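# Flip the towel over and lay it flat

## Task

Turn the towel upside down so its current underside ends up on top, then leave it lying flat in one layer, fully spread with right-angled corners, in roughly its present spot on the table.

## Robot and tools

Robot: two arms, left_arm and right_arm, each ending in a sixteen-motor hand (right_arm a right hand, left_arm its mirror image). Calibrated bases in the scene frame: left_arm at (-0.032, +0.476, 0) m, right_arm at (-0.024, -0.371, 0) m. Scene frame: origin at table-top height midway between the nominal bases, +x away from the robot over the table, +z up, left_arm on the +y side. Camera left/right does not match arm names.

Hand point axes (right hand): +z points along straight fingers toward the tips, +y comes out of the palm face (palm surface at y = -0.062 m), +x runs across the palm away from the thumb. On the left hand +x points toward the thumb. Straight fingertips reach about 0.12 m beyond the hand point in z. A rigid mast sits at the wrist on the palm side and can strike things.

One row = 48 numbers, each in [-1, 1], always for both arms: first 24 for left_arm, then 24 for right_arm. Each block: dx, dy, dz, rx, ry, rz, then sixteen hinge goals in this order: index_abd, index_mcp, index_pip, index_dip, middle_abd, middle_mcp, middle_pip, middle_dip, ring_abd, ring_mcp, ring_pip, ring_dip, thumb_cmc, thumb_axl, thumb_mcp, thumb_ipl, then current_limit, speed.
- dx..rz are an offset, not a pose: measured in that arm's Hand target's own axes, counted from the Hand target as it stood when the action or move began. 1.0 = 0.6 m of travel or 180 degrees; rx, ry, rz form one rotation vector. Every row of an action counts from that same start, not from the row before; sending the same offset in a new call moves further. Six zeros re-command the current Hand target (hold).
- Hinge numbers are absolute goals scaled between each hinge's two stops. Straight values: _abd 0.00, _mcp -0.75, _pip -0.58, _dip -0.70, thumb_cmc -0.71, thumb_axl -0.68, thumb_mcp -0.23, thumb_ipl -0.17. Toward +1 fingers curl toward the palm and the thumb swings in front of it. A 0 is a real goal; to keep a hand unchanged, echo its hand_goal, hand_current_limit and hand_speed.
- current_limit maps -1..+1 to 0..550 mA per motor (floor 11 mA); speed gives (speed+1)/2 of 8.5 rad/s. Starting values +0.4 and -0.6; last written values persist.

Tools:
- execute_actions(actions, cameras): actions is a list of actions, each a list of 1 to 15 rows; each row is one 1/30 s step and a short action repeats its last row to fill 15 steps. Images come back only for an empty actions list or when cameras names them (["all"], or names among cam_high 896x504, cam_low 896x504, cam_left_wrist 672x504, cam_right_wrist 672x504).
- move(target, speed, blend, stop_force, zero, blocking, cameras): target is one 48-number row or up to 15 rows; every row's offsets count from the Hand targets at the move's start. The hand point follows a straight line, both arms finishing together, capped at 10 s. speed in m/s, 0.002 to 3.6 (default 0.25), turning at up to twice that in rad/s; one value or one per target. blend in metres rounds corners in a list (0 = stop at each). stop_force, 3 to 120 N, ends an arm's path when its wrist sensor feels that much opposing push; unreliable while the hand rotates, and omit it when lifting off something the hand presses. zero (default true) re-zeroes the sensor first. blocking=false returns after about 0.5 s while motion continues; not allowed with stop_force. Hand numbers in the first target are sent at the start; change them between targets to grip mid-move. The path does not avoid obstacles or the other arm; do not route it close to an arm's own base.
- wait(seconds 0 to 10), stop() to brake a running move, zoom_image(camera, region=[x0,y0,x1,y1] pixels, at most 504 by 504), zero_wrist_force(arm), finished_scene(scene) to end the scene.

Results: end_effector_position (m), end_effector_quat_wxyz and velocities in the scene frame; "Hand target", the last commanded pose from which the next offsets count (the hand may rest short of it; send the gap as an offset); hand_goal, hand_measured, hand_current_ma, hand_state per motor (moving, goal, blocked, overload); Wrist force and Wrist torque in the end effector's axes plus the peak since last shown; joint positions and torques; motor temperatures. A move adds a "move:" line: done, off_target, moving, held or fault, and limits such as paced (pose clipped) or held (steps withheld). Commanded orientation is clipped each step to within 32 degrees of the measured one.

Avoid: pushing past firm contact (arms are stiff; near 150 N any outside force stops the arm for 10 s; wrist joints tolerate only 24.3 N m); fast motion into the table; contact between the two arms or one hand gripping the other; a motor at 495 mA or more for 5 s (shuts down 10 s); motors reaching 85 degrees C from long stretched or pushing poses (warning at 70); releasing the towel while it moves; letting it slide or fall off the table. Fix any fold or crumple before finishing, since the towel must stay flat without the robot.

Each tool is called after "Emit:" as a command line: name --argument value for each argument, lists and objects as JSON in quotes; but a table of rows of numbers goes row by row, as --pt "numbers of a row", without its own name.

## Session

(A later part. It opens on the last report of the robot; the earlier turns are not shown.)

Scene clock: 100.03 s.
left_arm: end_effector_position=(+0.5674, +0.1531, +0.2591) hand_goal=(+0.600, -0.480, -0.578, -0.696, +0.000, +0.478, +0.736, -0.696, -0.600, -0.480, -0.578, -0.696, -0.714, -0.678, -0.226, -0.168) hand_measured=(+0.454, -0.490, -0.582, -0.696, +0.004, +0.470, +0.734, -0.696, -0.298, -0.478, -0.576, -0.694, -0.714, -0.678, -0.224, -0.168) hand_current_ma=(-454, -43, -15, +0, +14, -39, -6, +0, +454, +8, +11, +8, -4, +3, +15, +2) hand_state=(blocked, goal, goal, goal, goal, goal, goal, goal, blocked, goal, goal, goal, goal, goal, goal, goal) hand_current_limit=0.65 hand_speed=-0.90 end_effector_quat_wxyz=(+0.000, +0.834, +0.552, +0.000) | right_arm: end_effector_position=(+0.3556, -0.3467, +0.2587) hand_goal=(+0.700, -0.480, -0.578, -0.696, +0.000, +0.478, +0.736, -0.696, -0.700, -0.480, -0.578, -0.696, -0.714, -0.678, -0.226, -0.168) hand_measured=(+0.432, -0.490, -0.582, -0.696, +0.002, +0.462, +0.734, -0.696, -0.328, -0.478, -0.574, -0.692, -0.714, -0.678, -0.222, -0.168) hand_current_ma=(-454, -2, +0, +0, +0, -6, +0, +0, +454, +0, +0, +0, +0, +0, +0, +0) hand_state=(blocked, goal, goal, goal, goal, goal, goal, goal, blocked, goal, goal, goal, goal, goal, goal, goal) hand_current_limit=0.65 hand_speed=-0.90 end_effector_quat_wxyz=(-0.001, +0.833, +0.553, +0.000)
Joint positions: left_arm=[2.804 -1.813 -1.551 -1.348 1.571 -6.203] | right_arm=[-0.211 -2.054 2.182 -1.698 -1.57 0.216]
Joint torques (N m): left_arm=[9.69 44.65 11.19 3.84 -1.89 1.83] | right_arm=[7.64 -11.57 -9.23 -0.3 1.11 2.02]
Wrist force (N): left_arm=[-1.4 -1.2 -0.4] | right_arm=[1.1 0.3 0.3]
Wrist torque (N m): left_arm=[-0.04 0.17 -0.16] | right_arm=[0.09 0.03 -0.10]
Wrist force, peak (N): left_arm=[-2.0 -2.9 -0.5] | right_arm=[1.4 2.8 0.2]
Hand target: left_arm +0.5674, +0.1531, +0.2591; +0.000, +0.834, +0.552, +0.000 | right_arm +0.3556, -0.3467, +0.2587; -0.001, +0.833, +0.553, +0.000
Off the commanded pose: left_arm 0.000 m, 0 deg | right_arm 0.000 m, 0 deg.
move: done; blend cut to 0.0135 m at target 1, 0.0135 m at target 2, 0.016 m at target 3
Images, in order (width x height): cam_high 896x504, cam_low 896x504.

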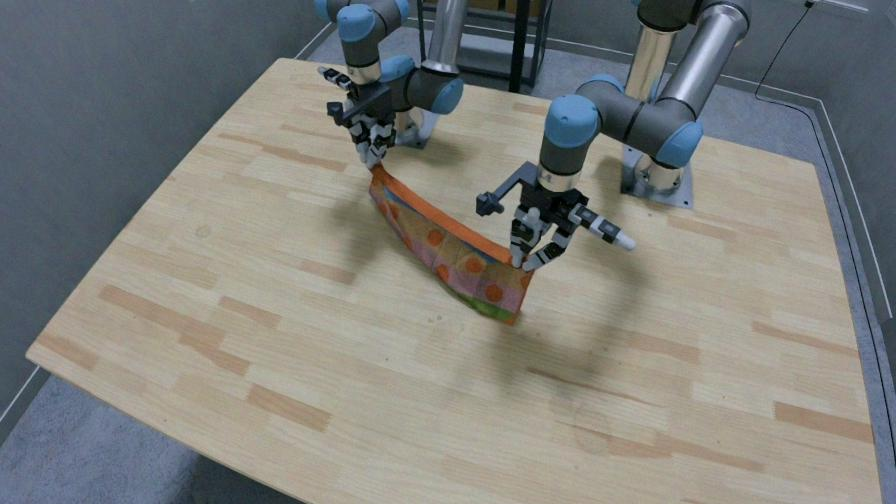

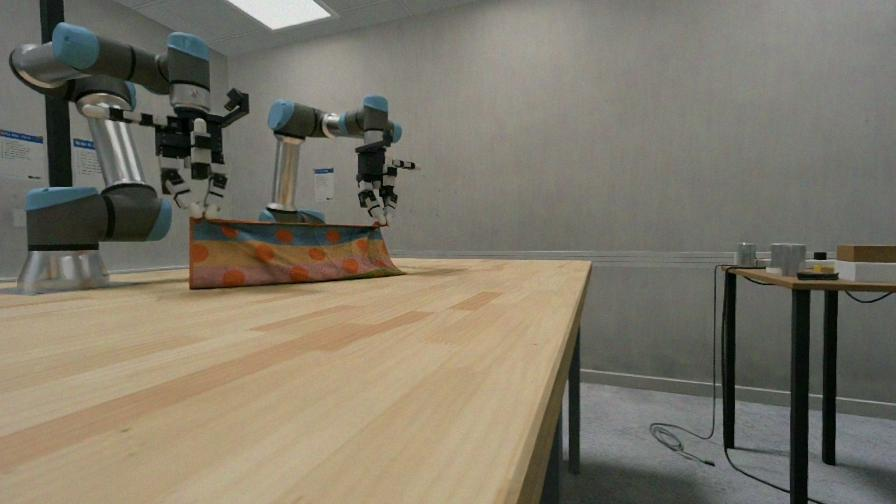

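Emit:
move --pt "0 0 -0.13 0 0 0 0.6 -0.479 -0.577 -0.696 0 0.479 0.737 -0.696 -0.6 -0.479 -0.577 -0.696 -0.714 -0.678 -0.226 -0.168 0.65 -0.9 0 0 -0.13 0 0 0 0.7 -0.479 -0.577 -0.696 0 0.479 0.737 -0.696 -0.7 -0.479 -0.577 -0.696 -0.714 -0.678 -0.226 -0.168 0.65 -0.9" --pt "0 -0.0333 -0.15 0 0 0 0.6 -0.479 -0.577 -0.696 0 0.479 0.737 -0.696 -0.6 -0.479 -0.577 -0.696 -0.714 -0.678 -0.226 -0.168 0.65 -0.9 0 -0.0333 -0.15 0 0 0 0.7 -0.479 -0.577 -0.696 0 0.479 0.737 -0.696 -0.7 -0.479 -0.577 -0.696 -0.714 -0.678 -0.226 -0.168 0.65 -0.9" --blend '[0.005,0]' --speed 0.15 --cameras '[]'

Emit:
wait --seconds 1 --cameras '[]'

Emit:
move --pt "0 0.3 0 0 0 0 0.6 -0.479 -0.577 -0.696 0 0.479 0.737 -0.696 -0.6 -0.479 -0.577 -0.696 -0.714 -0.678 -0.226 -0.168 0.65 -0.9 0 0.3 0 0 0 0 0.7 -0.479 -0.577 -0.696 0 0.479 0.737 -0.696 -0.7 -0.479 -0.577 -0.696 -0.714 -0.678 -0.226 -0.168 0.65 -0.9" --pt "0 0.3417 0.0167 0 0 0 0.6 -0.479 -0.577 -0.696 0 0.479 0.737 -0.696 -0.6 -0.479 -0.577 -0.696 -0.714 -0.678 -0.226 -0.168 0.65 -0.9 0 0.3417 0.0167 0 0 0 0.7 -0.479 -0.577 -0.696 0 0.479 0.737 -0.696 -0.7 -0.479 -0.577 -0.696 -0.714 -0.678 -0.226 -0.168 0.65 -0.9" --pt "0 0.3 0.05 0 0 0 0.6 -0.479 -0.577 -0.696 0 0.479 0.737 -0.696 -0.6 -0.479 -0.577 -0.696 -0.714 -0.678 -0.226 -0.168 0.65 -0.9 0 0.3 0.05 0 0 0 0.7 -0.479 -0.577 -0.696 0 0.479 0.737 -0.696 -0.7 -0.479 -0.577 -0.696 -0.714 -0.678 -0.226 -0.168 0.65 -0.9" --pt "0 0.2 0.125 0 0 0 0.6 -0.479 -0.577 -0.696 0 0.479 0.737 -0.696 -0.6 -0.479 -0.577 -0.696 -0.714 -0.678 -0.226 -0.168 0.65 -0.9 0 0.2 0.125 0 0 0 0.7 -0.479 -0.577 -0.696 0 0.479 0.737 -0.696 -0.7 -0.479 -0.577 -0.696 -0.714 -0.678 -0.226 -0.168 0.65 -0.9" --pt "0 0.0333 0.15 0 0 0 0.6 -0.479 -0.577 -0.696 0 0.479 0.737 -0.696 -0.6 -0.479 -0.577 -0.696 -0.714 -0.678 -0.226 -0.168 0.65 -0.9 0 0.0333 0.15 0 0 0 0.7 -0.479 -0.577 -0.696 0 0.479 0.737 -0.696 -0.7 -0.479 -0.577 -0.696 -0.714 -0.678 -0.226 -0.168 0.65 -0.9" --blend '[0.013,0.013,0.015,0.02,0]' --speed 0.7 --cameras '["cam_high","cam_low"]'

Emit:
zoom_image --camera "cam_low" --region '[170, 190, 450, 310]'

Emit:
zoom_image --camera "cam_high" --region '[350, 120, 590, 340]'

Scene clock: 103.10 s.
left_arm: end_effector_position=(+0.5490, +0.1609, +0.3490) hand_goal=(+0.600, -0.480, -0.578, -0.696, +0.000, +0.478, +0.736, -0.696, -0.600, -0.480, -0.578, -0.696, -0.714, -0.678, -0.226, -0.168) hand_measured=(+0.454, -0.490, -0.582, -0.696, +0.004, +0.470, +0.734, -0.696, -0.298, -0.478, -0.576, -0.694, -0.714, -0.678, -0.224, -0.168) hand_current_ma=(-454, -43, -15, +0, +14, -39, -6, +0, +454, +8, +11, +8, -4, +3, +15, +2) hand_state=(blocked, goal, goal, goal, goal, goal, goal, goal, blocked, goal, goal, goal, goal, goal, goal, goal) hand_current_limit=0.65 hand_speed=-0.90 end_effector_quat_wxyz=(+0.000, +0.834, +0.552, +0.000) | right_arm: end_effector_position=(+0.3373, -0.3390, +0.3487) hand_goal=(+0.700, -0.480, -0.578, -0.696, +0.000, +0.478, +0.736, -0.696, -0.700, -0.480, -0.578, -0.696, -0.714, -0.678, -0.226, -0.168) hand_measured=(+0.432, -0.490, -0.582, -0.696, +0.002, +0.462, +0.734, -0.696, -0.328, -0.478, -0.574, -0.692, -0.714, -0.678, -0.222, -0.168) hand_current_ma=(-454, -2, +0, +0, +0, -6, +0, +0, +454, +0, +0, +0, +0, +0, +0, +0) hand_state=(blocked, goal, goal, goal, goal, goal, goal, goal, blocked, goal, goal, goal, goal, goal, goal, goal) hand_current_limit=0.65 hand_speed=-0.90 end_effector_quat_wxyz=(-0.001, +0.833, +0.553, +0.000)
Joint positions: left_arm=[2.807 -1.741 -1.408 -1.563 1.571 -6.201] | right_arm=[-0.196 -2.101 1.975 -1.444 -1.57 0.232]
Joint torques (N m): left_arm=[11.54 40.75 10.94 1.35 2.02 1.79] | right_arm=[7.91 -9.65 -38.55 -0.37 1.24 1.95]
Wrist force (N): left_arm=[-2.0 -1.0 0.0] | right_arm=[1.3 0.2 0.2]
Wrist torque (N m): left_arm=[-0.04 0.25 -0.20] | right_arm=[0.12 0.01 -0.09]
Wrist force, peak (N): left_arm=[-1.8 -1.6 -0.6] | right_arm=[1.3 1.3 -0.3]
Hand target: left_arm +0.5490, +0.1609, +0.3491; +0.000, +0.834, +0.552, +0.000 | right_arm +0.3373, -0.3390, +0.3487; -0.001, +0.833, +0.553, +0.000
Off the commanded pose: left_arm 0.000 m, 0 deg | right_arm 0.000 m, 0 deg.
move: done
No camera images: "cameras" was empty.

Scene clock: 104.10 s.
left_arm: end_effector_position=(+0.5490, +0.1609, +0.3491) hand_goal=(+0.600, -0.480, -0.578, -0.696, +0.000, +0.478, +0.736, -0.696, -0.600, -0.480, -0.578, -0.696, -0.714, -0.678, -0.226, -0.168) hand_measured=(+0.454, -0.490, -0.582, -0.696, +0.004, +0.470, +0.734, -0.696, -0.298, -0.478, -0.576, -0.694, -0.714, -0.678, -0.224, -0.168) hand_current_ma=(-454, -43, -15, +0, +14, -39, -6, +0, +454, +8, +11, +8, -4, +3, +15, +2) hand_state=(blocked, goal, goal, goal, goal, goal, goal, goal, blocked, goal, goal, goal, goal, goal, goal, goal) hand_current_limit=0.65 hand_speed=-0.90 end_effector_quat_wxyz=(+0.000, +0.834, +0.552, +0.000) | right_arm: end_effector_position=(+0.3373, -0.3390, +0.3487) hand_goal=(+0.700, -0.480, -0.578, -0.696, +0.000, +0.478, +0.736, -0.696, -0.700, -0.480, -0.578, -0.696, -0.714, -0.678, -0.226, -0.168) hand_measured=(+0.432, -0.490, -0.582, -0.696, +0.002, +0.462, +0.734, -0.696, -0.328, -0.478, -0.574, -0.692, -0.714, -0.678, -0.222, -0.168) hand_current_ma=(-454, -2, +0, +0, +0, -6, +0, +0, +454, +0, +0, +0, +0, +0, +0, +0) hand_state=(blocked, goal, goal, goal, goal, goal, goal, goal, blocked, goal, goal, goal, goal, goal, goal, goal) hand_current_limit=0.65 hand_speed=-0.90 end_effector_quat_wxyz=(-0.001, +0.833, +0.553, +0.000)
Joint positions: left_arm=[2.807 -1.741 -1.408 -1.563 1.571 -6.2] | right_arm=[-0.196 -2.101 1.975 -1.444 -1.57 0.232]
Joint torques (N m): left_arm=[12.92 42.45 12.44 1.14 2.34 2] | right_arm=[7.99 -9.42 -38.02 -0.27 1.35 1.99]
Wrist force (N): left_arm=[-1.7 -1.0 -0.1] | right_arm=[1.4 0.2 0.1]
Wrist torque (N m): left_arm=[-0.04 0.22 -0.19] | right_arm=[0.12 0.00 -0.08]
Wrist force, peak (N): left_arm=[-1.9 -1.1 0.2] | right_arm=[1.5 0.3 0.2]
Hand target: left_arm +0.5490, +0.1609, +0.3491; +0.000, +0.834, +0.552, +0.000 | right_arm +0.3373, -0.3390, +0.3487; -0.001, +0.833, +0.553, +0.000
Off the commanded pose: left_arm 0.000 m, 0 deg | right_arm 0.000 m, 0 deg.
wait: 1.00 s; at rest by 0.17 s
No camera images: "cameras" was empty.

Scene clock: 106.07 s.
left_arm: end_effector_position=(+0.5674, +0.1531, +0.2591) hand_goal=(+0.600, -0.480, -0.578, -0.696, +0.000, +0.478, +0.736, -0.696, -0.600, -0.480, -0.578, -0.696, -0.714, -0.678, -0.226, -0.168) hand_measured=(+0.454, -0.488, -0.582, -0.696, +0.004, +0.470, +0.734, -0.696, -0.298, -0.478, -0.576, -0.694, -0.714, -0.678, -0.224, -0.168) hand_current_ma=(-454, -42, -15, +0, +13, -39, -6, +0, +454, +9, +11, +8, -3, +3, +15, +2) hand_state=(blocked, goal, goal, goal, goal, goal, goal, goal, blocked, goal, goal, goal, goal, goal, goal, goal) hand_current_limit=0.65 hand_speed=-0.90 end_effector_quat_wxyz=(+0.000, +0.834, +0.552, +0.000) | right_arm: end_effector_position=(+0.3556, -0.3467, +0.2587) hand_goal=(+0.700, -0.480, -0.578, -0.696, +0.000, +0.478, +0.736, -0.696, -0.700, -0.480, -0.578, -0.696, -0.714, -0.678, -0.226, -0.168) hand_measured=(+0.432, -0.488, -0.582, -0.696, +0.002, +0.462, +0.734, -0.696, -0.328, -0.478, -0.574, -0.692, -0.714, -0.678, -0.222, -0.168) hand_current_ma=(-454, -2, +0, +0, +0, -6, +0, +0, +454, +0, +0, +0, +0, +0, +0, +0) hand_state=(blocked, goal, goal, goal, goal, goal, goal, goal, blocked, goal, goal, goal, goal, goal, goal, goal) hand_current_limit=0.65 hand_speed=-0.90 end_effector_quat_wxyz=(-0.001, +0.833, +0.553, +0.000)
Joint positions: left_arm=[2.804 -1.813 -1.551 -1.348 1.571 -6.203] | right_arm=[-0.211 -2.054 2.182 -1.698 -1.57 0.216]
Joint torques (N m): left_arm=[11.85 42.64 11.24 4.32 -1.97 2.07] | right_arm=[8.32 -11.6 -9.68 -0.34 1.08 1.95]
Wrist force (N): left_arm=[-1.4 -0.9 -0.2] | right_arm=[1.2 0.5 0.4]
Wrist torque (N m): left_arm=[-0.02 0.16 -0.16] | right_arm=[0.12 0.01 -0.09]
Wrist force, peak (N): left_arm=[-1.7 -3.1 0.5] | right_arm=[1.3 3.1 -0.4]
Hand target: left_arm +0.5674, +0.1531, +0.2591; +0.000, +0.834, +0.552, +0.000 | right_arm +0.3556, -0.3467, +0.2587; -0.001, +0.833, +0.553, +0.000
Off the commanded pose: left_arm 0.000 m, 0 deg | right_arm 0.000 m, 0 deg.
move: done
Images, in order (width x height): cam_high 896x504, cam_low 896x504.

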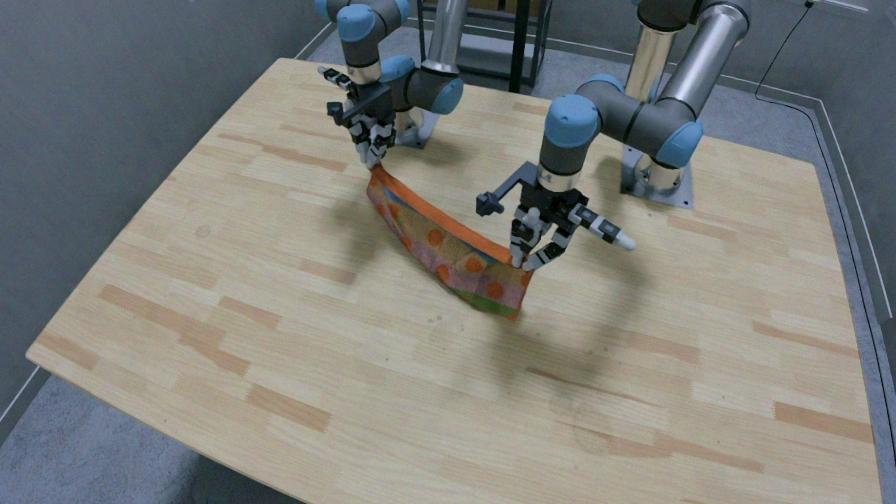

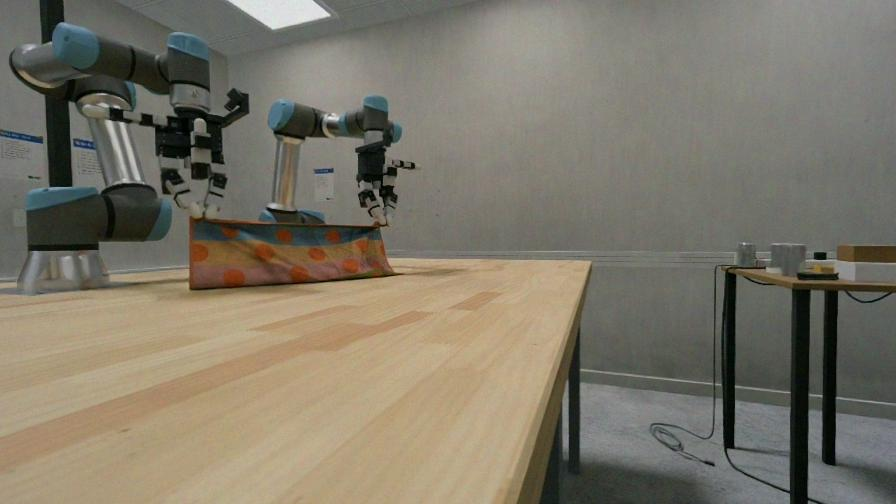

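Scaled by 1.800.

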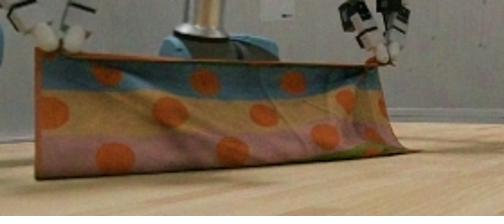

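Scaled by 2.100.

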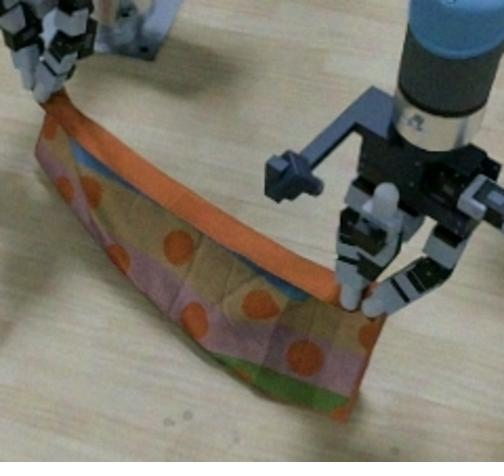

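Emit:
move --target '[0,0,0,0,0,0,0.6,-0.479,-0.577,-0.696,0,0.479,0.737,-0.696,-0.6,-0.479,-0.577,-0.696,-0.714,-0.678,-0.226,-0.168,0.65,-0.9,0.007,0,-0.108,0,0,0,0.7,-0.479,-0.577,-0.696,0,0.479,0.737,-0.696,-0.7,-0.479,-0.577,-0.696,-0.714,-0.678,-0.226,-0.168,0.65,-0.9]' --speed 0.15 --cameras '["cam_high","cam_low"]'

Emit:
zoom_image --camera "cam_low" --region '[170, 170, 450, 310]'

Emit:
zoom_image --camera "cam_high" --region '[350, 120, 590, 340]'

Scene clock: 107.87 s.
left_arm: end_effector_position=(+0.5674, +0.1531, +0.2591) hand_goal=(+0.600, -0.480, -0.578, -0.696, +0.000, +0.478, +0.736, -0.696, -0.600, -0.480, -0.578, -0.696, -0.714, -0.678, -0.226, -0.168) hand_measured=(+0.454, -0.488, -0.582, -0.696, +0.004, +0.470, +0.734, -0.696, -0.298, -0.478, -0.576, -0.694, -0.714, -0.678, -0.224, -0.168) hand_current_ma=(-454, -42, -15, +0, +13, -39, -6, +0, +454, +9, +11, +8, -3, +3, +15, +2) hand_state=(blocked, goal, goal, goal, goal, goal, goal, goal, blocked, goal, goal, goal, goal, goal, goal, goal) hand_current_limit=0.65 hand_speed=-0.90 end_effector_quat_wxyz=(+0.000, +0.834, +0.552, +0.000) | right_arm: end_effector_position=(+0.3573, -0.3429, +0.3235) hand_goal=(+0.700, -0.480, -0.578, -0.696, +0.000, +0.478, +0.736, -0.696, -0.700, -0.480, -0.578, -0.696, -0.714, -0.678, -0.226, -0.168) hand_measured=(+0.432, -0.488, -0.582, -0.696, +0.002, +0.462, +0.734, -0.696, -0.328, -0.478, -0.574, -0.692, -0.714, -0.678, -0.222, -0.168) hand_current_ma=(-454, -2, +0, +0, +0, -6, +0, +0, +454, +0, +0, +0, +0, +0, +0, +0) hand_state=(blocked, goal, goal, goal, goal, goal, goal, goal, blocked, goal, goal, goal, goal, goal, goal, goal) hand_current_limit=0.65 hand_speed=-0.90 end_effector_quat_wxyz=(-0.001, +0.833, +0.553, +0.000)
Joint positions: left_arm=[2.804 -1.813 -1.551 -1.348 1.571 -6.203] | right_arm=[-0.197 -2.054 2.017 -1.533 -1.57 0.23]
Joint torques (N m): left_arm=[10.35 42.21 9.62 4.23 -1.99 1.78] | right_arm=[7.99 5.47 -38.69 -0.29 -0.31 2.08]
Wrist force (N): left_arm=[-1.6 -1.1 -0.3] | right_arm=[1.3 0.3 0.3]
Wrist torque (N m): left_arm=[-0.03 0.17 -0.17] | right_arm=[0.12 0.01 -0.09]
Wrist force, peak (N): left_arm=[-1.6 -1.2 -0.2] | right_arm=[1.2 0.2 1.5]
Hand target: left_arm +0.5674, +0.1531, +0.2591; +0.000, +0.834, +0.552, +0.000 | right_arm +0.3573, -0.3429, +0.3235; -0.001, +0.833, +0.553, +0.000
Off the commanded pose: left_arm 0.000 m, 0 deg | right_arm 0.000 m, 0 deg.
move: done
Images, in order (width x height): cam_high 896x504, cam_low 896x504.

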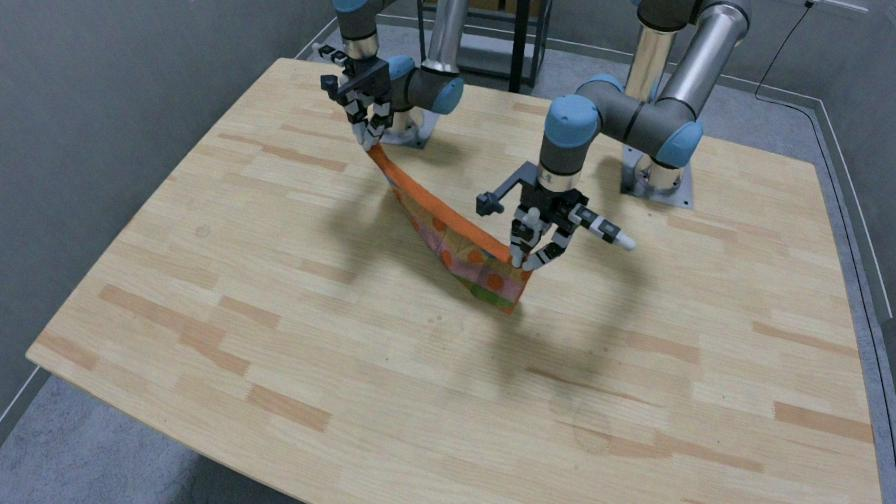

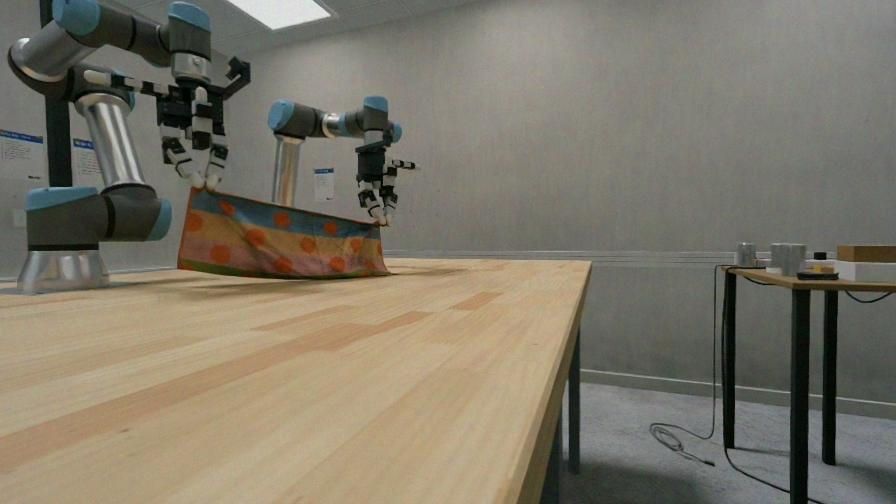

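Scaled by 1.800.

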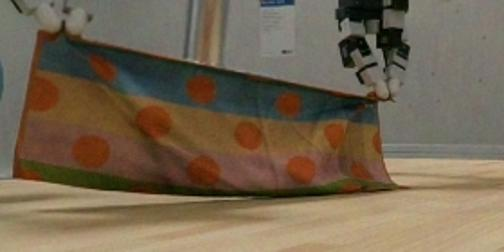

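Scaled by 2.100.

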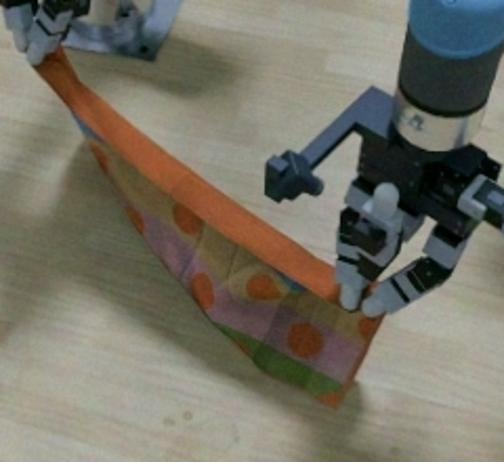

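Emit:
move --target '[0,-0.1,0.02,0,0,0,0.6,-0.479,-0.577,-0.696,0,0.479,0.737,-0.696,-0.6,-0.479,-0.577,-0.696,-0.714,-0.678,-0.226,-0.168,0.65,-0.9,-0.004,-0.1,0.075,0,0,0,0.7,-0.479,-0.577,-0.696,0,0.479,0.737,-0.696,-0.7,-0.479,-0.577,-0.696,-0.714,-0.678,-0.226,-0.168,0.65,-0.9]' --speed 0.2 --cameras '["cam_high","cam_low"]'

Emit:
zoom_image --camera "cam_low" --region '[170, 170, 450, 310]'

Emit:
zoom_image --camera "cam_high" --region '[350, 120, 590, 340]'

Scene clock: 109.53 s.
left_arm: end_effector_position=(+0.5122, +0.1765, +0.2470) hand_goal=(+0.600, -0.480, -0.578, -0.696, +0.000, +0.478, +0.736, -0.696, -0.600, -0.480, -0.578, -0.696, -0.714, -0.678, -0.226, -0.168) hand_measured=(+0.454, -0.488, -0.582, -0.696, +0.004, +0.470, +0.734, -0.696, -0.298, -0.478, -0.576, -0.694, -0.714, -0.678, -0.224, -0.168) hand_current_ma=(-454, -42, -15, +0, +13, -39, -6, +0, +454, +9, +11, +8, -3, +3, +15, +2) hand_state=(blocked, goal, goal, goal, goal, goal, goal, goal, blocked, goal, goal, goal, goal, goal, goal, goal) hand_current_limit=0.65 hand_speed=-0.90 end_effector_quat_wxyz=(+0.000, +0.834, +0.552, +0.000) | right_arm: end_effector_position=(+0.3011, -0.3217, +0.2786) hand_goal=(+0.700, -0.480, -0.578, -0.696, +0.000, +0.478, +0.736, -0.696, -0.700, -0.480, -0.578, -0.696, -0.714, -0.678, -0.226, -0.168) hand_measured=(+0.432, -0.488, -0.582, -0.696, +0.002, +0.462, +0.734, -0.696, -0.328, -0.478, -0.574, -0.692, -0.714, -0.678, -0.222, -0.168) hand_current_ma=(-454, -2, +0, +0, +0, -6, +0, +0, +454, +0, +0, +0, +0, +0, +0, +0) hand_state=(blocked, goal, goal, goal, goal, goal, goal, goal, blocked, goal, goal, goal, goal, goal, goal, goal) hand_current_limit=0.65 hand_speed=-0.90 end_effector_quat_wxyz=(-0.001, +0.833, +0.553, +0.000)
Joint positions: left_arm=[2.813 -1.681 -1.741 -1.29 1.571 -6.194] | right_arm=[-0.15 -2.2 2.194 -1.564 -1.57 0.278]
Joint torques (N m): left_arm=[11.41 35.23 12.44 4.35 -1.78 2] | right_arm=[8.44 -6.78 -9.38 -0.98 -2.41 1.85]
Wrist force (N): left_arm=[-1.4 -0.7 -0.5] | right_arm=[1.1 0.1 0.1]
Wrist torque (N m): left_arm=[0.02 0.16 -0.16] | right_arm=[0.10 0.03 -0.10]
Wrist force, peak (N): left_arm=[-1.3 -1.8 -0.1] | right_arm=[1.3 1.4 -0.4]
Hand target: left_arm +0.5122, +0.1765, +0.2470; +0.000, +0.834, +0.552, +0.000 | right_arm +0.3010, -0.3217, +0.2786; -0.001, +0.833, +0.553, +0.000
Off the commanded pose: left_arm 0.000 m, 0 deg | right_arm 0.000 m, 0 deg.
move: done
Images, in order (width x height): cam_high 896x504, cam_low 896x504.

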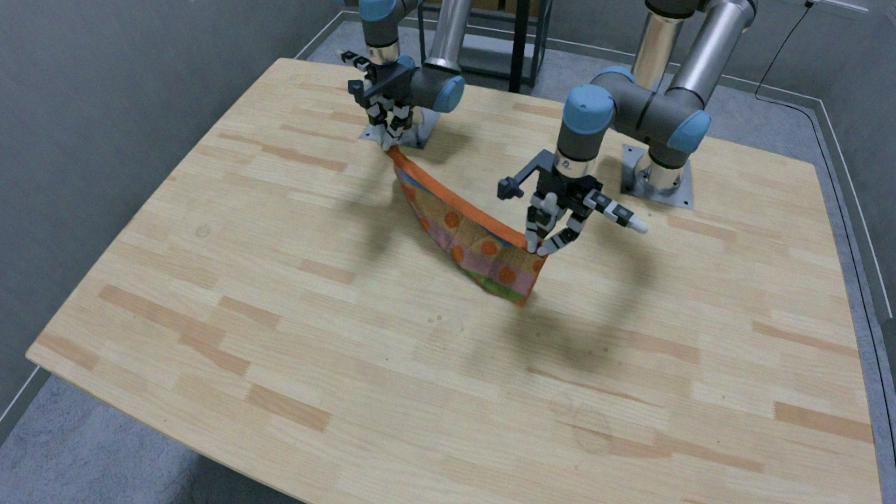

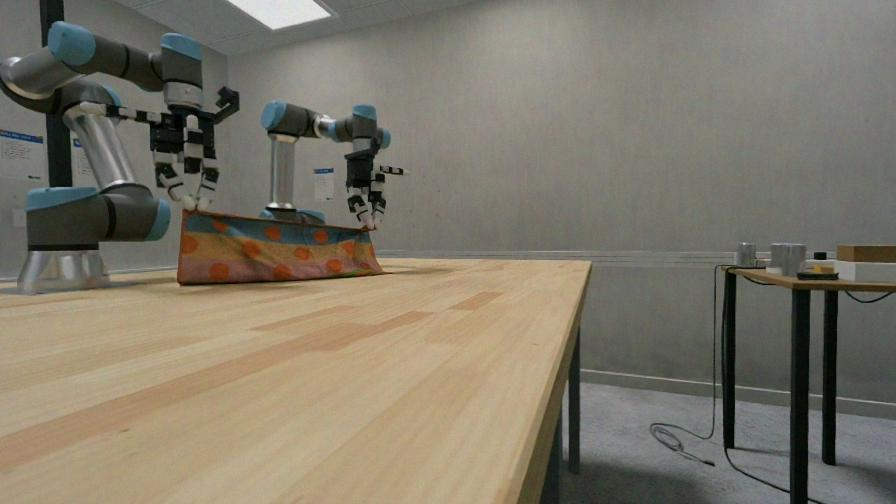

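Scaled by 1.800.

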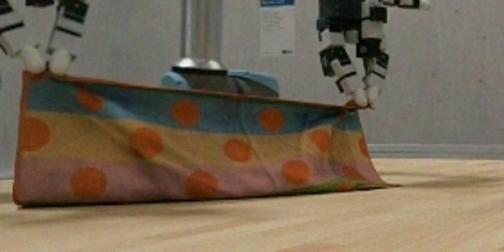

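Scaled by 2.100.

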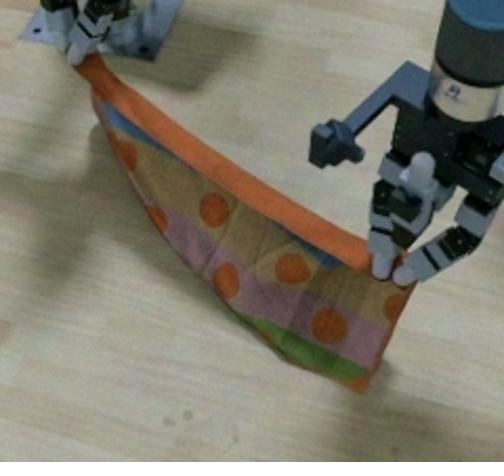

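Emit:
move --pt "0 0 -0.15 0 0 0 0.6 -0.479 -0.577 -0.696 0 0.479 0.737 -0.696 -0.6 -0.479 -0.577 -0.696 -0.714 -0.678 -0.226 -0.168 0.65 -0.9 -0.001 0 -0.075 0 0 0 0.7 -0.479 -0.577 -0.696 0 0.479 0.737 -0.696 -0.7 -0.479 -0.577 -0.696 -0.714 -0.678 -0.226 -0.168 0.65 -0.9" --pt "0 0.0667 -0.17 0 0 0 0.6 -0.479 -0.577 -0.696 0 0.479 0.737 -0.696 -0.6 -0.479 -0.577 -0.696 -0.714 -0.678 -0.226 -0.168 0.65 -0.9 -0.003 0.0667 -0.084 0 0 0 0.7 -0.479 -0.577 -0.696 0 0.479 0.737 -0.696 -0.7 -0.479 -0.577 -0.696 -0.714 -0.678 -0.226 -0.168 0.65 -0.9" --blend '[0.005,0]' --speed 0.15 --cameras '[]'

Emit:
wait --seconds 1 --cameras '[]'

Emit:
move --pt "0 0.3 0 0 0 0 0.6 -0.479 -0.577 -0.696 0 0.479 0.737 -0.696 -0.6 -0.479 -0.577 -0.696 -0.714 -0.678 -0.226 -0.168 0.65 -0.9 0 0.3 0 0 0 0 0.7 -0.479 -0.577 -0.696 0 0.479 0.737 -0.696 -0.7 -0.479 -0.577 -0.696 -0.714 -0.678 -0.226 -0.168 0.65 -0.9" --pt "0 0.3417 0.02 0 0 0 0.6 -0.479 -0.577 -0.696 0 0.479 0.737 -0.696 -0.6 -0.479 -0.577 -0.696 -0.714 -0.678 -0.226 -0.168 0.65 -0.9 0 0.3417 0.02 0 0 0 0.7 -0.479 -0.577 -0.696 0 0.479 0.737 -0.696 -0.7 -0.479 -0.577 -0.696 -0.714 -0.678 -0.226 -0.168 0.65 -0.9" --pt "0 0.3 0.058 0 0 0 0.6 -0.479 -0.577 -0.696 0 0.479 0.737 -0.696 -0.6 -0.479 -0.577 -0.696 -0.714 -0.678 -0.226 -0.168 0.65 -0.9 0 0.3 0.058 0 0 0 0.7 -0.479 -0.577 -0.696 0 0.479 0.737 -0.696 -0.7 -0.479 -0.577 -0.696 -0.714 -0.678 -0.226 -0.168 0.65 -0.9" --pt "0 0.2167 0.133 0 0 0 0.6 -0.479 -0.577 -0.696 0 0.479 0.737 -0.696 -0.6 -0.479 -0.577 -0.696 -0.714 -0.678 -0.226 -0.168 0.65 -0.9 0 0.2167 0.133 0 0 0 0.7 -0.479 -0.577 -0.696 0 0.479 0.737 -0.696 -0.7 -0.479 -0.577 -0.696 -0.714 -0.678 -0.226 -0.168 0.65 -0.9" --pt "0 0.0333 0.15 0 0 0 0.6 -0.479 -0.577 -0.696 0 0.479 0.737 -0.696 -0.6 -0.479 -0.577 -0.696 -0.714 -0.678 -0.226 -0.168 0.65 -0.9 0 0.0333 0.15 0 0 0 0.7 -0.479 -0.577 -0.696 0 0.479 0.737 -0.696 -0.7 -0.479 -0.577 -0.696 -0.714 -0.678 -0.226 -0.168 0.65 -0.9" --blend '[0.013,0.013,0.015,0.02,0]' --speed 0.8 --cameras '["cam_high","cam_low"]'

Emit:
zoom_image --camera "cam_low" --region '[170, 190, 450, 310]'

Emit:
zoom_image --camera "cam_high" --region '[350, 120, 590, 340]'

Scene clock: 112.77 s.
left_arm: end_effector_position=(+0.5489, +0.1609, +0.3490) hand_goal=(+0.600, -0.480, -0.578, -0.696, +0.000, +0.478, +0.736, -0.696, -0.600, -0.480, -0.578, -0.696, -0.714, -0.678, -0.226, -0.168) hand_measured=(+0.454, -0.488, -0.582, -0.696, +0.004, +0.470, +0.734, -0.696, -0.298, -0.478, -0.576, -0.694, -0.714, -0.678, -0.224, -0.168) hand_current_ma=(-454, -42, -15, +0, +13, -39, -6, +0, +454, +9, +11, +8, -3, +3, +15, +2) hand_state=(blocked, goal, goal, goal, goal, goal, goal, goal, blocked, goal, goal, goal, goal, goal, goal, goal) hand_current_limit=0.65 hand_speed=-0.90 end_effector_quat_wxyz=(+0.000, +0.834, +0.552, +0.000) | right_arm: end_effector_position=(+0.3372, -0.3390, +0.3289) hand_goal=(+0.700, -0.480, -0.578, -0.696, +0.000, +0.478, +0.736, -0.696, -0.700, -0.480, -0.578, -0.696, -0.714, -0.678, -0.226, -0.168) hand_measured=(+0.432, -0.488, -0.582, -0.696, +0.002, +0.462, +0.734, -0.696, -0.328, -0.478, -0.574, -0.692, -0.714, -0.678, -0.222, -0.168) hand_current_ma=(-454, -2, +0, +0, +0, -6, +0, +0, +454, +0, +0, +0, +0, +0, +0, +0) hand_state=(blocked, goal, goal, goal, goal, goal, goal, goal, blocked, goal, goal, goal, goal, goal, goal, goal) hand_current_limit=0.65 hand_speed=-0.90 end_effector_quat_wxyz=(-0.001, +0.833, +0.553, +0.000)
Joint positions: left_arm=[2.807 -1.741 -1.408 -1.563 1.571 -6.2] | right_arm=[-0.196 -2.106 2.028 -1.491 -1.57 0.232]
Joint torques (N m): left_arm=[-11.23 18.41 38.98 1.38 2.48 -2] | right_arm=[-10.66 7.83 -39.13 -4.93 1.17 -1.63]
Wrist force (N): left_arm=[-1.8 -1.0 0.1] | right_arm=[1.4 0.1 0.2]
Wrist torque (N m): left_arm=[-0.04 0.23 -0.05] | right_arm=[0.10 0.00 0.09]
Wrist force, peak (N): left_arm=[-1.5 -2.2 -0.9] | right_arm=[1.2 1.3 0.0]
Hand target: left_arm +0.5490, +0.1609, +0.3491; +0.000, +0.834, +0.552, +0.000 | right_arm +0.3372, -0.3390, +0.3289; -0.001, +0.833, +0.553, +0.000
Off the commanded pose: left_arm 0.000 m, 0 deg | right_arm 0.000 m, 0 deg.
move: done
No camera images: "cameras" was empty.

Scene clock: 113.77 s.
left_arm: end_effector_position=(+0.5490, +0.1609, +0.3491) hand_goal=(+0.600, -0.480, -0.578, -0.696, +0.000, +0.478, +0.736, -0.696, -0.600, -0.480, -0.578, -0.696, -0.714, -0.678, -0.226, -0.168) hand_measured=(+0.454, -0.488, -0.582, -0.696, +0.004, +0.470, +0.734, -0.696, -0.298, -0.478, -0.576, -0.694, -0.714, -0.678, -0.224, -0.168) hand_current_ma=(-454, -42, -15, +0, +13, -39, -6, +0, +454, +9, +11, +8, -3, +3, +15, +2) hand_state=(blocked, goal, goal, goal, goal, goal, goal, goal, blocked, goal, goal, goal, goal, goal, goal, goal) hand_current_limit=0.65 hand_speed=-0.90 end_effector_quat_wxyz=(+0.000, +0.834, +0.552, +0.000) | right_arm: end_effector_position=(+0.3372, -0.3390, +0.3289) hand_goal=(+0.700, -0.480, -0.578, -0.696, +0.000, +0.478, +0.736, -0.696, -0.700, -0.480, -0.578, -0.696, -0.714, -0.678, -0.226, -0.168) hand_measured=(+0.432, -0.488, -0.582, -0.696, +0.002, +0.462, +0.734, -0.696, -0.328, -0.478, -0.574, -0.692, -0.714, -0.678, -0.222, -0.168) hand_current_ma=(-454, -2, +0, +0, +0, -6, +0, +0, +454, +0, +0, +0, +0, +0, +0, +0) hand_state=(blocked, goal, goal, goal, goal, goal, goal, goal, blocked, goal, goal, goal, goal, goal, goal, goal) hand_current_limit=0.65 hand_speed=-0.90 end_effector_quat_wxyz=(-0.001, +0.833, +0.553, +0.000)
Joint positions: left_arm=[2.807 -1.741 -1.408 -1.563 1.571 -6.2] | right_arm=[-0.196 -2.106 2.028 -1.491 -1.57 0.232]
Joint torques (N m): left_arm=[-10.85 18.35 38.64 1.43 2.26 -2.06] | right_arm=[-10.48 8.32 -38.66 -5.04 1.11 -1.6]
Wrist force (N): left_arm=[-1.5 -1.0 0.2] | right_arm=[1.3 0.1 0.1]
Wrist torque (N m): left_arm=[-0.06 0.20 -0.02] | right_arm=[0.12 0.01 0.09]
Wrist force, peak (N): left_arm=[-2.0 -1.1 0.0] | right_arm=[1.4 0.4 0.0]
Hand target: left_arm +0.5490, +0.1609, +0.3491; +0.000, +0.834, +0.552, +0.000 | right_arm +0.3372, -0.3390, +0.3289; -0.001, +0.833, +0.553, +0.000
Off the commanded pose: left_arm 0.000 m, 0 deg | right_arm 0.000 m, 0 deg.
wait: 1.00 s; at rest by 0.17 s
No camera images: "cameras" was empty.

Scene clock: 115.73 s.
left_arm: end_effector_position=(+0.5674, +0.1531, +0.2591) hand_goal=(+0.600, -0.480, -0.578, -0.696, +0.000, +0.478, +0.736, -0.696, -0.600, -0.480, -0.578, -0.696, -0.714, -0.678, -0.226, -0.168) hand_measured=(+0.454, -0.488, -0.582, -0.696, +0.004, +0.470, +0.734, -0.696, -0.298, -0.478, -0.576, -0.694, -0.714, -0.678, -0.224, -0.168) hand_current_ma=(-454, -41, -15, +0, +13, -39, -6, +0, +454, +9, +11, +8, -3, +3, +15, +2) hand_state=(blocked, goal, goal, goal, goal, goal, goal, goal, blocked, goal, goal, goal, goal, goal, goal, goal) hand_current_limit=0.65 hand_speed=-0.90 end_effector_quat_wxyz=(+0.000, +0.834, +0.552, +0.000) | right_arm: end_effector_position=(+0.3556, -0.3467, +0.2389) hand_goal=(+0.700, -0.480, -0.578, -0.696, +0.000, +0.478, +0.736, -0.696, -0.700, -0.480, -0.578, -0.696, -0.714, -0.678, -0.226, -0.168) hand_measured=(+0.432, -0.488, -0.582, -0.696, +0.002, +0.462, +0.734, -0.696, -0.328, -0.478, -0.574, -0.692, -0.714, -0.678, -0.222, -0.168) hand_current_ma=(-454, -2, +0, +0, +0, -6, +0, +0, +454, +0, +0, +0, +0, +0, +0, +0) hand_state=(blocked, goal, goal, goal, goal, goal, goal, goal, blocked, goal, goal, goal, goal, goal, goal, goal) hand_current_limit=0.65 hand_speed=-0.90 end_effector_quat_wxyz=(-0.001, +0.833, +0.553, +0.000)
Joint positions: left_arm=[2.804 -1.813 -1.551 -1.348 1.571 -6.203] | right_arm=[-0.211 -2.045 2.229 -1.754 -1.57 0.216]
Joint torques (N m): left_arm=[11.54 44.44 12.25 4.43 -1.64 1.91] | right_arm=[8.12 -11.21 -9.26 -0.33 1.15 2]
Wrist force (N): left_arm=[-1.5 -1.1 -0.2] | right_arm=[1.1 0.2 0.1]
Wrist torque (N m): left_arm=[-0.04 0.18 -0.16] | right_arm=[0.10 0.03 -0.11]
Wrist force, peak (N): left_arm=[-1.7 -3.1 -0.1] | right_arm=[1.6 3.0 0.5]
Hand target: left_arm +0.5674, +0.1531, +0.2591; +0.000, +0.834, +0.552, +0.000 | right_arm +0.3556, -0.3466, +0.2389; -0.001, +0.833, +0.553, +0.000
Off the commanded pose: left_arm 0.000 m, 0 deg | right_arm 0.000 m, 0 deg.
move: done
Images, in order (width x height): cam_high 896x504, cam_low 896x504.

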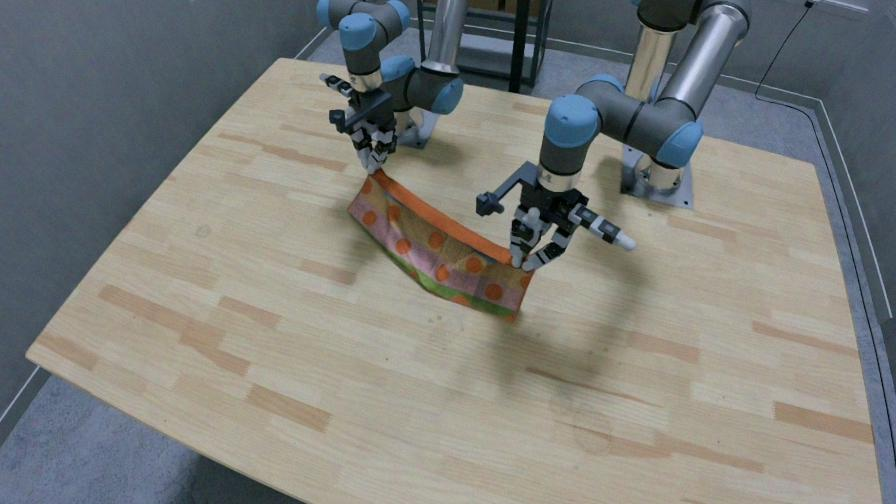

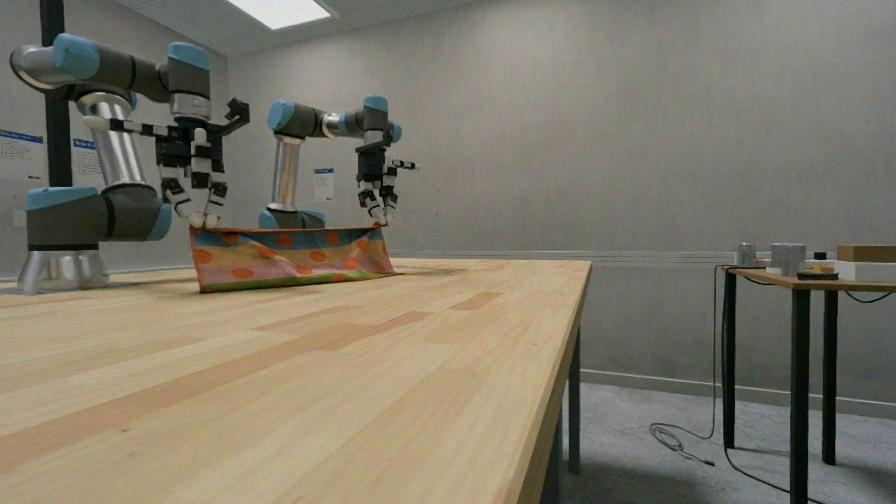

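Scaled by 1.800.

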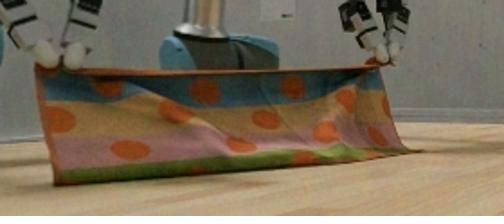

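Scaled by 2.100.

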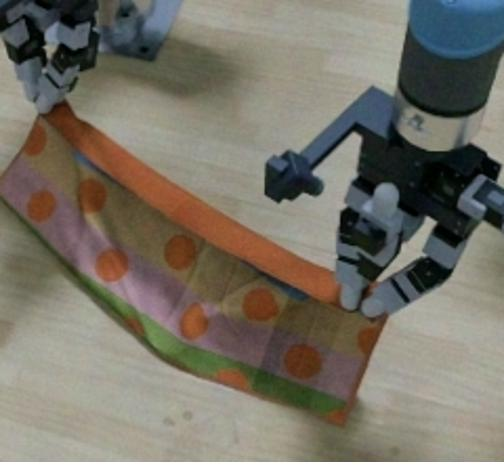

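Emit:
move --pt "0 -0.1 0.025 0 0 0 0.6 -0.479 -0.577 -0.696 0 0.479 0.737 -0.696 -0.6 -0.479 -0.577 -0.696 -0.714 -0.678 -0.226 -0.168 0.65 -0.9 0 -0.1 0.0167 0 0 0 0.7 -0.479 -0.577 -0.696 0 0.479 0.737 -0.696 -0.7 -0.479 -0.577 -0.696 -0.714 -0.678 -0.226 -0.168 0.65 -0.9" --pt "0 -0.2 0.1 0 0 0 0.6 -0.479 -0.577 -0.696 0 0.479 0.737 -0.696 -0.6 -0.479 -0.577 -0.696 -0.714 -0.678 -0.226 -0.168 0.65 -0.9 0 -0.2 0.075 0 0 0 0.7 -0.479 -0.577 -0.696 0 0.479 0.737 -0.696 -0.7 -0.479 -0.577 -0.696 -0.714 -0.678 -0.226 -0.168 0.65 -0.9" --blend '[0.02,0]' --speed 0.12 --cameras '["cam_high","cam_low"]'

Emit:
zoom_image --camera "cam_high" --region '[360, 100, 600, 320]'

Scene clock: 118.20 s.
left_arm: end_effector_position=(+0.4570, +0.1999, +0.1990) hand_goal=(+0.600, -0.480, -0.578, -0.696, +0.000, +0.478, +0.736, -0.696, -0.600, -0.480, -0.578, -0.696, -0.714, -0.678, -0.226, -0.168) hand_measured=(+0.454, -0.488, -0.582, -0.696, +0.004, +0.470, +0.734, -0.696, -0.298, -0.478, -0.576, -0.694, -0.714, -0.678, -0.224, -0.168) hand_current_ma=(-454, -41, -15, +0, +13, -39, -6, +0, +454, +9, +11, +8, -3, +3, +15, +2) hand_state=(blocked, goal, goal, goal, goal, goal, goal, goal, blocked, goal, goal, goal, goal, goal, goal, goal) hand_current_limit=0.65 hand_speed=-0.90 end_effector_quat_wxyz=(+0.000, +0.834, +0.552, +0.000) | right_arm: end_effector_position=(+0.2450, -0.2999, +0.1941) hand_goal=(+0.700, -0.480, -0.578, -0.696, +0.000, +0.478, +0.736, -0.696, -0.700, -0.480, -0.578, -0.696, -0.714, -0.678, -0.226, -0.168) hand_measured=(+0.432, -0.488, -0.582, -0.696, +0.002, +0.462, +0.734, -0.696, -0.328, -0.478, -0.574, -0.692, -0.714, -0.678, -0.222, -0.168) hand_current_ma=(-454, -2, +0, +0, +0, -6, +0, +0, +454, +0, +0, +0, +0, +0, +0, +0) hand_state=(blocked, goal, goal, goal, goal, goal, goal, goal, blocked, goal, goal, goal, goal, goal, goal, goal) hand_current_limit=0.65 hand_speed=-0.90 end_effector_quat_wxyz=(-0.001, +0.833, +0.553, +0.000)
Joint positions: left_arm=[2.824 -1.58 -1.979 -1.153 1.571 -6.183] | right_arm=[-0.072 -2.337 2.452 -1.684 -1.57 0.356]
Joint torques (N m): left_arm=[10.14 32.23 10.48 4.21 -1.87 1.87] | right_arm=[8.13 -1.98 -9.56 -0.3 -2.4 2]
Wrist force (N): left_arm=[-1.2 -1.0 0.1] | right_arm=[1.4 0.4 0.2]
Wrist torque (N m): left_arm=[-0.05 0.14 -0.12] | right_arm=[0.13 0.02 -0.09]
Wrist force, peak (N): left_arm=[-1.2 -1.6 0.4] | right_arm=[1.4 1.2 -0.1]
Hand target: left_arm +0.4570, +0.1999, +0.1990; +0.000, +0.834, +0.552, +0.000 | right_arm +0.2450, -0.2999, +0.1940; -0.001, +0.833, +0.553, +0.000
Off the commanded pose: left_arm 0.000 m, 0 deg | right_arm 0.000 m, 0 deg.
move: done
Images, in order (width x height): cam_high 896x504, cam_low 896x504.

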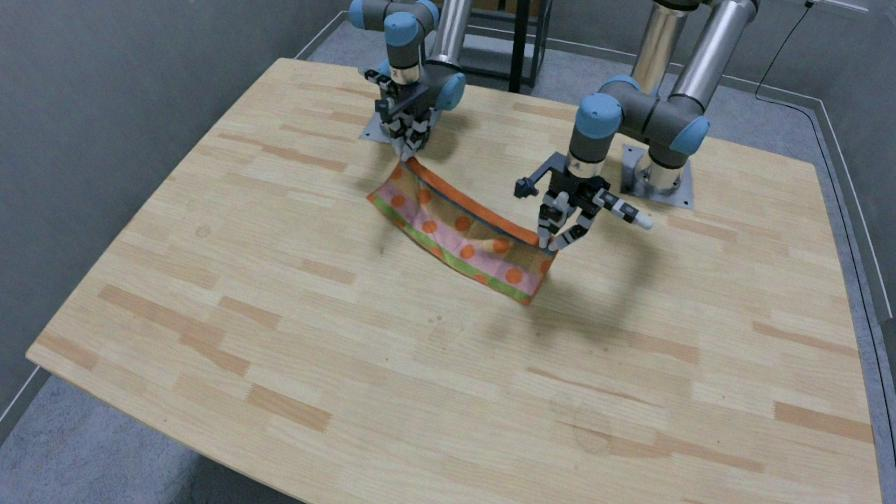

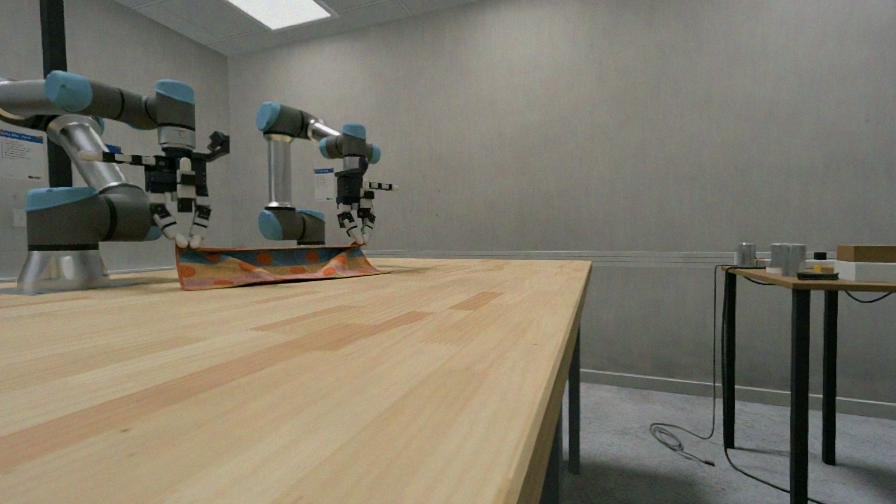

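Scaled by 2.100.

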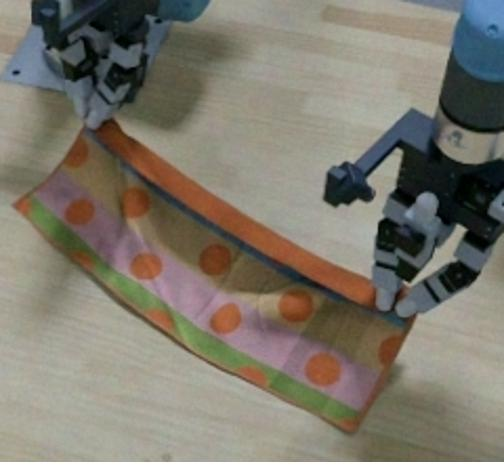

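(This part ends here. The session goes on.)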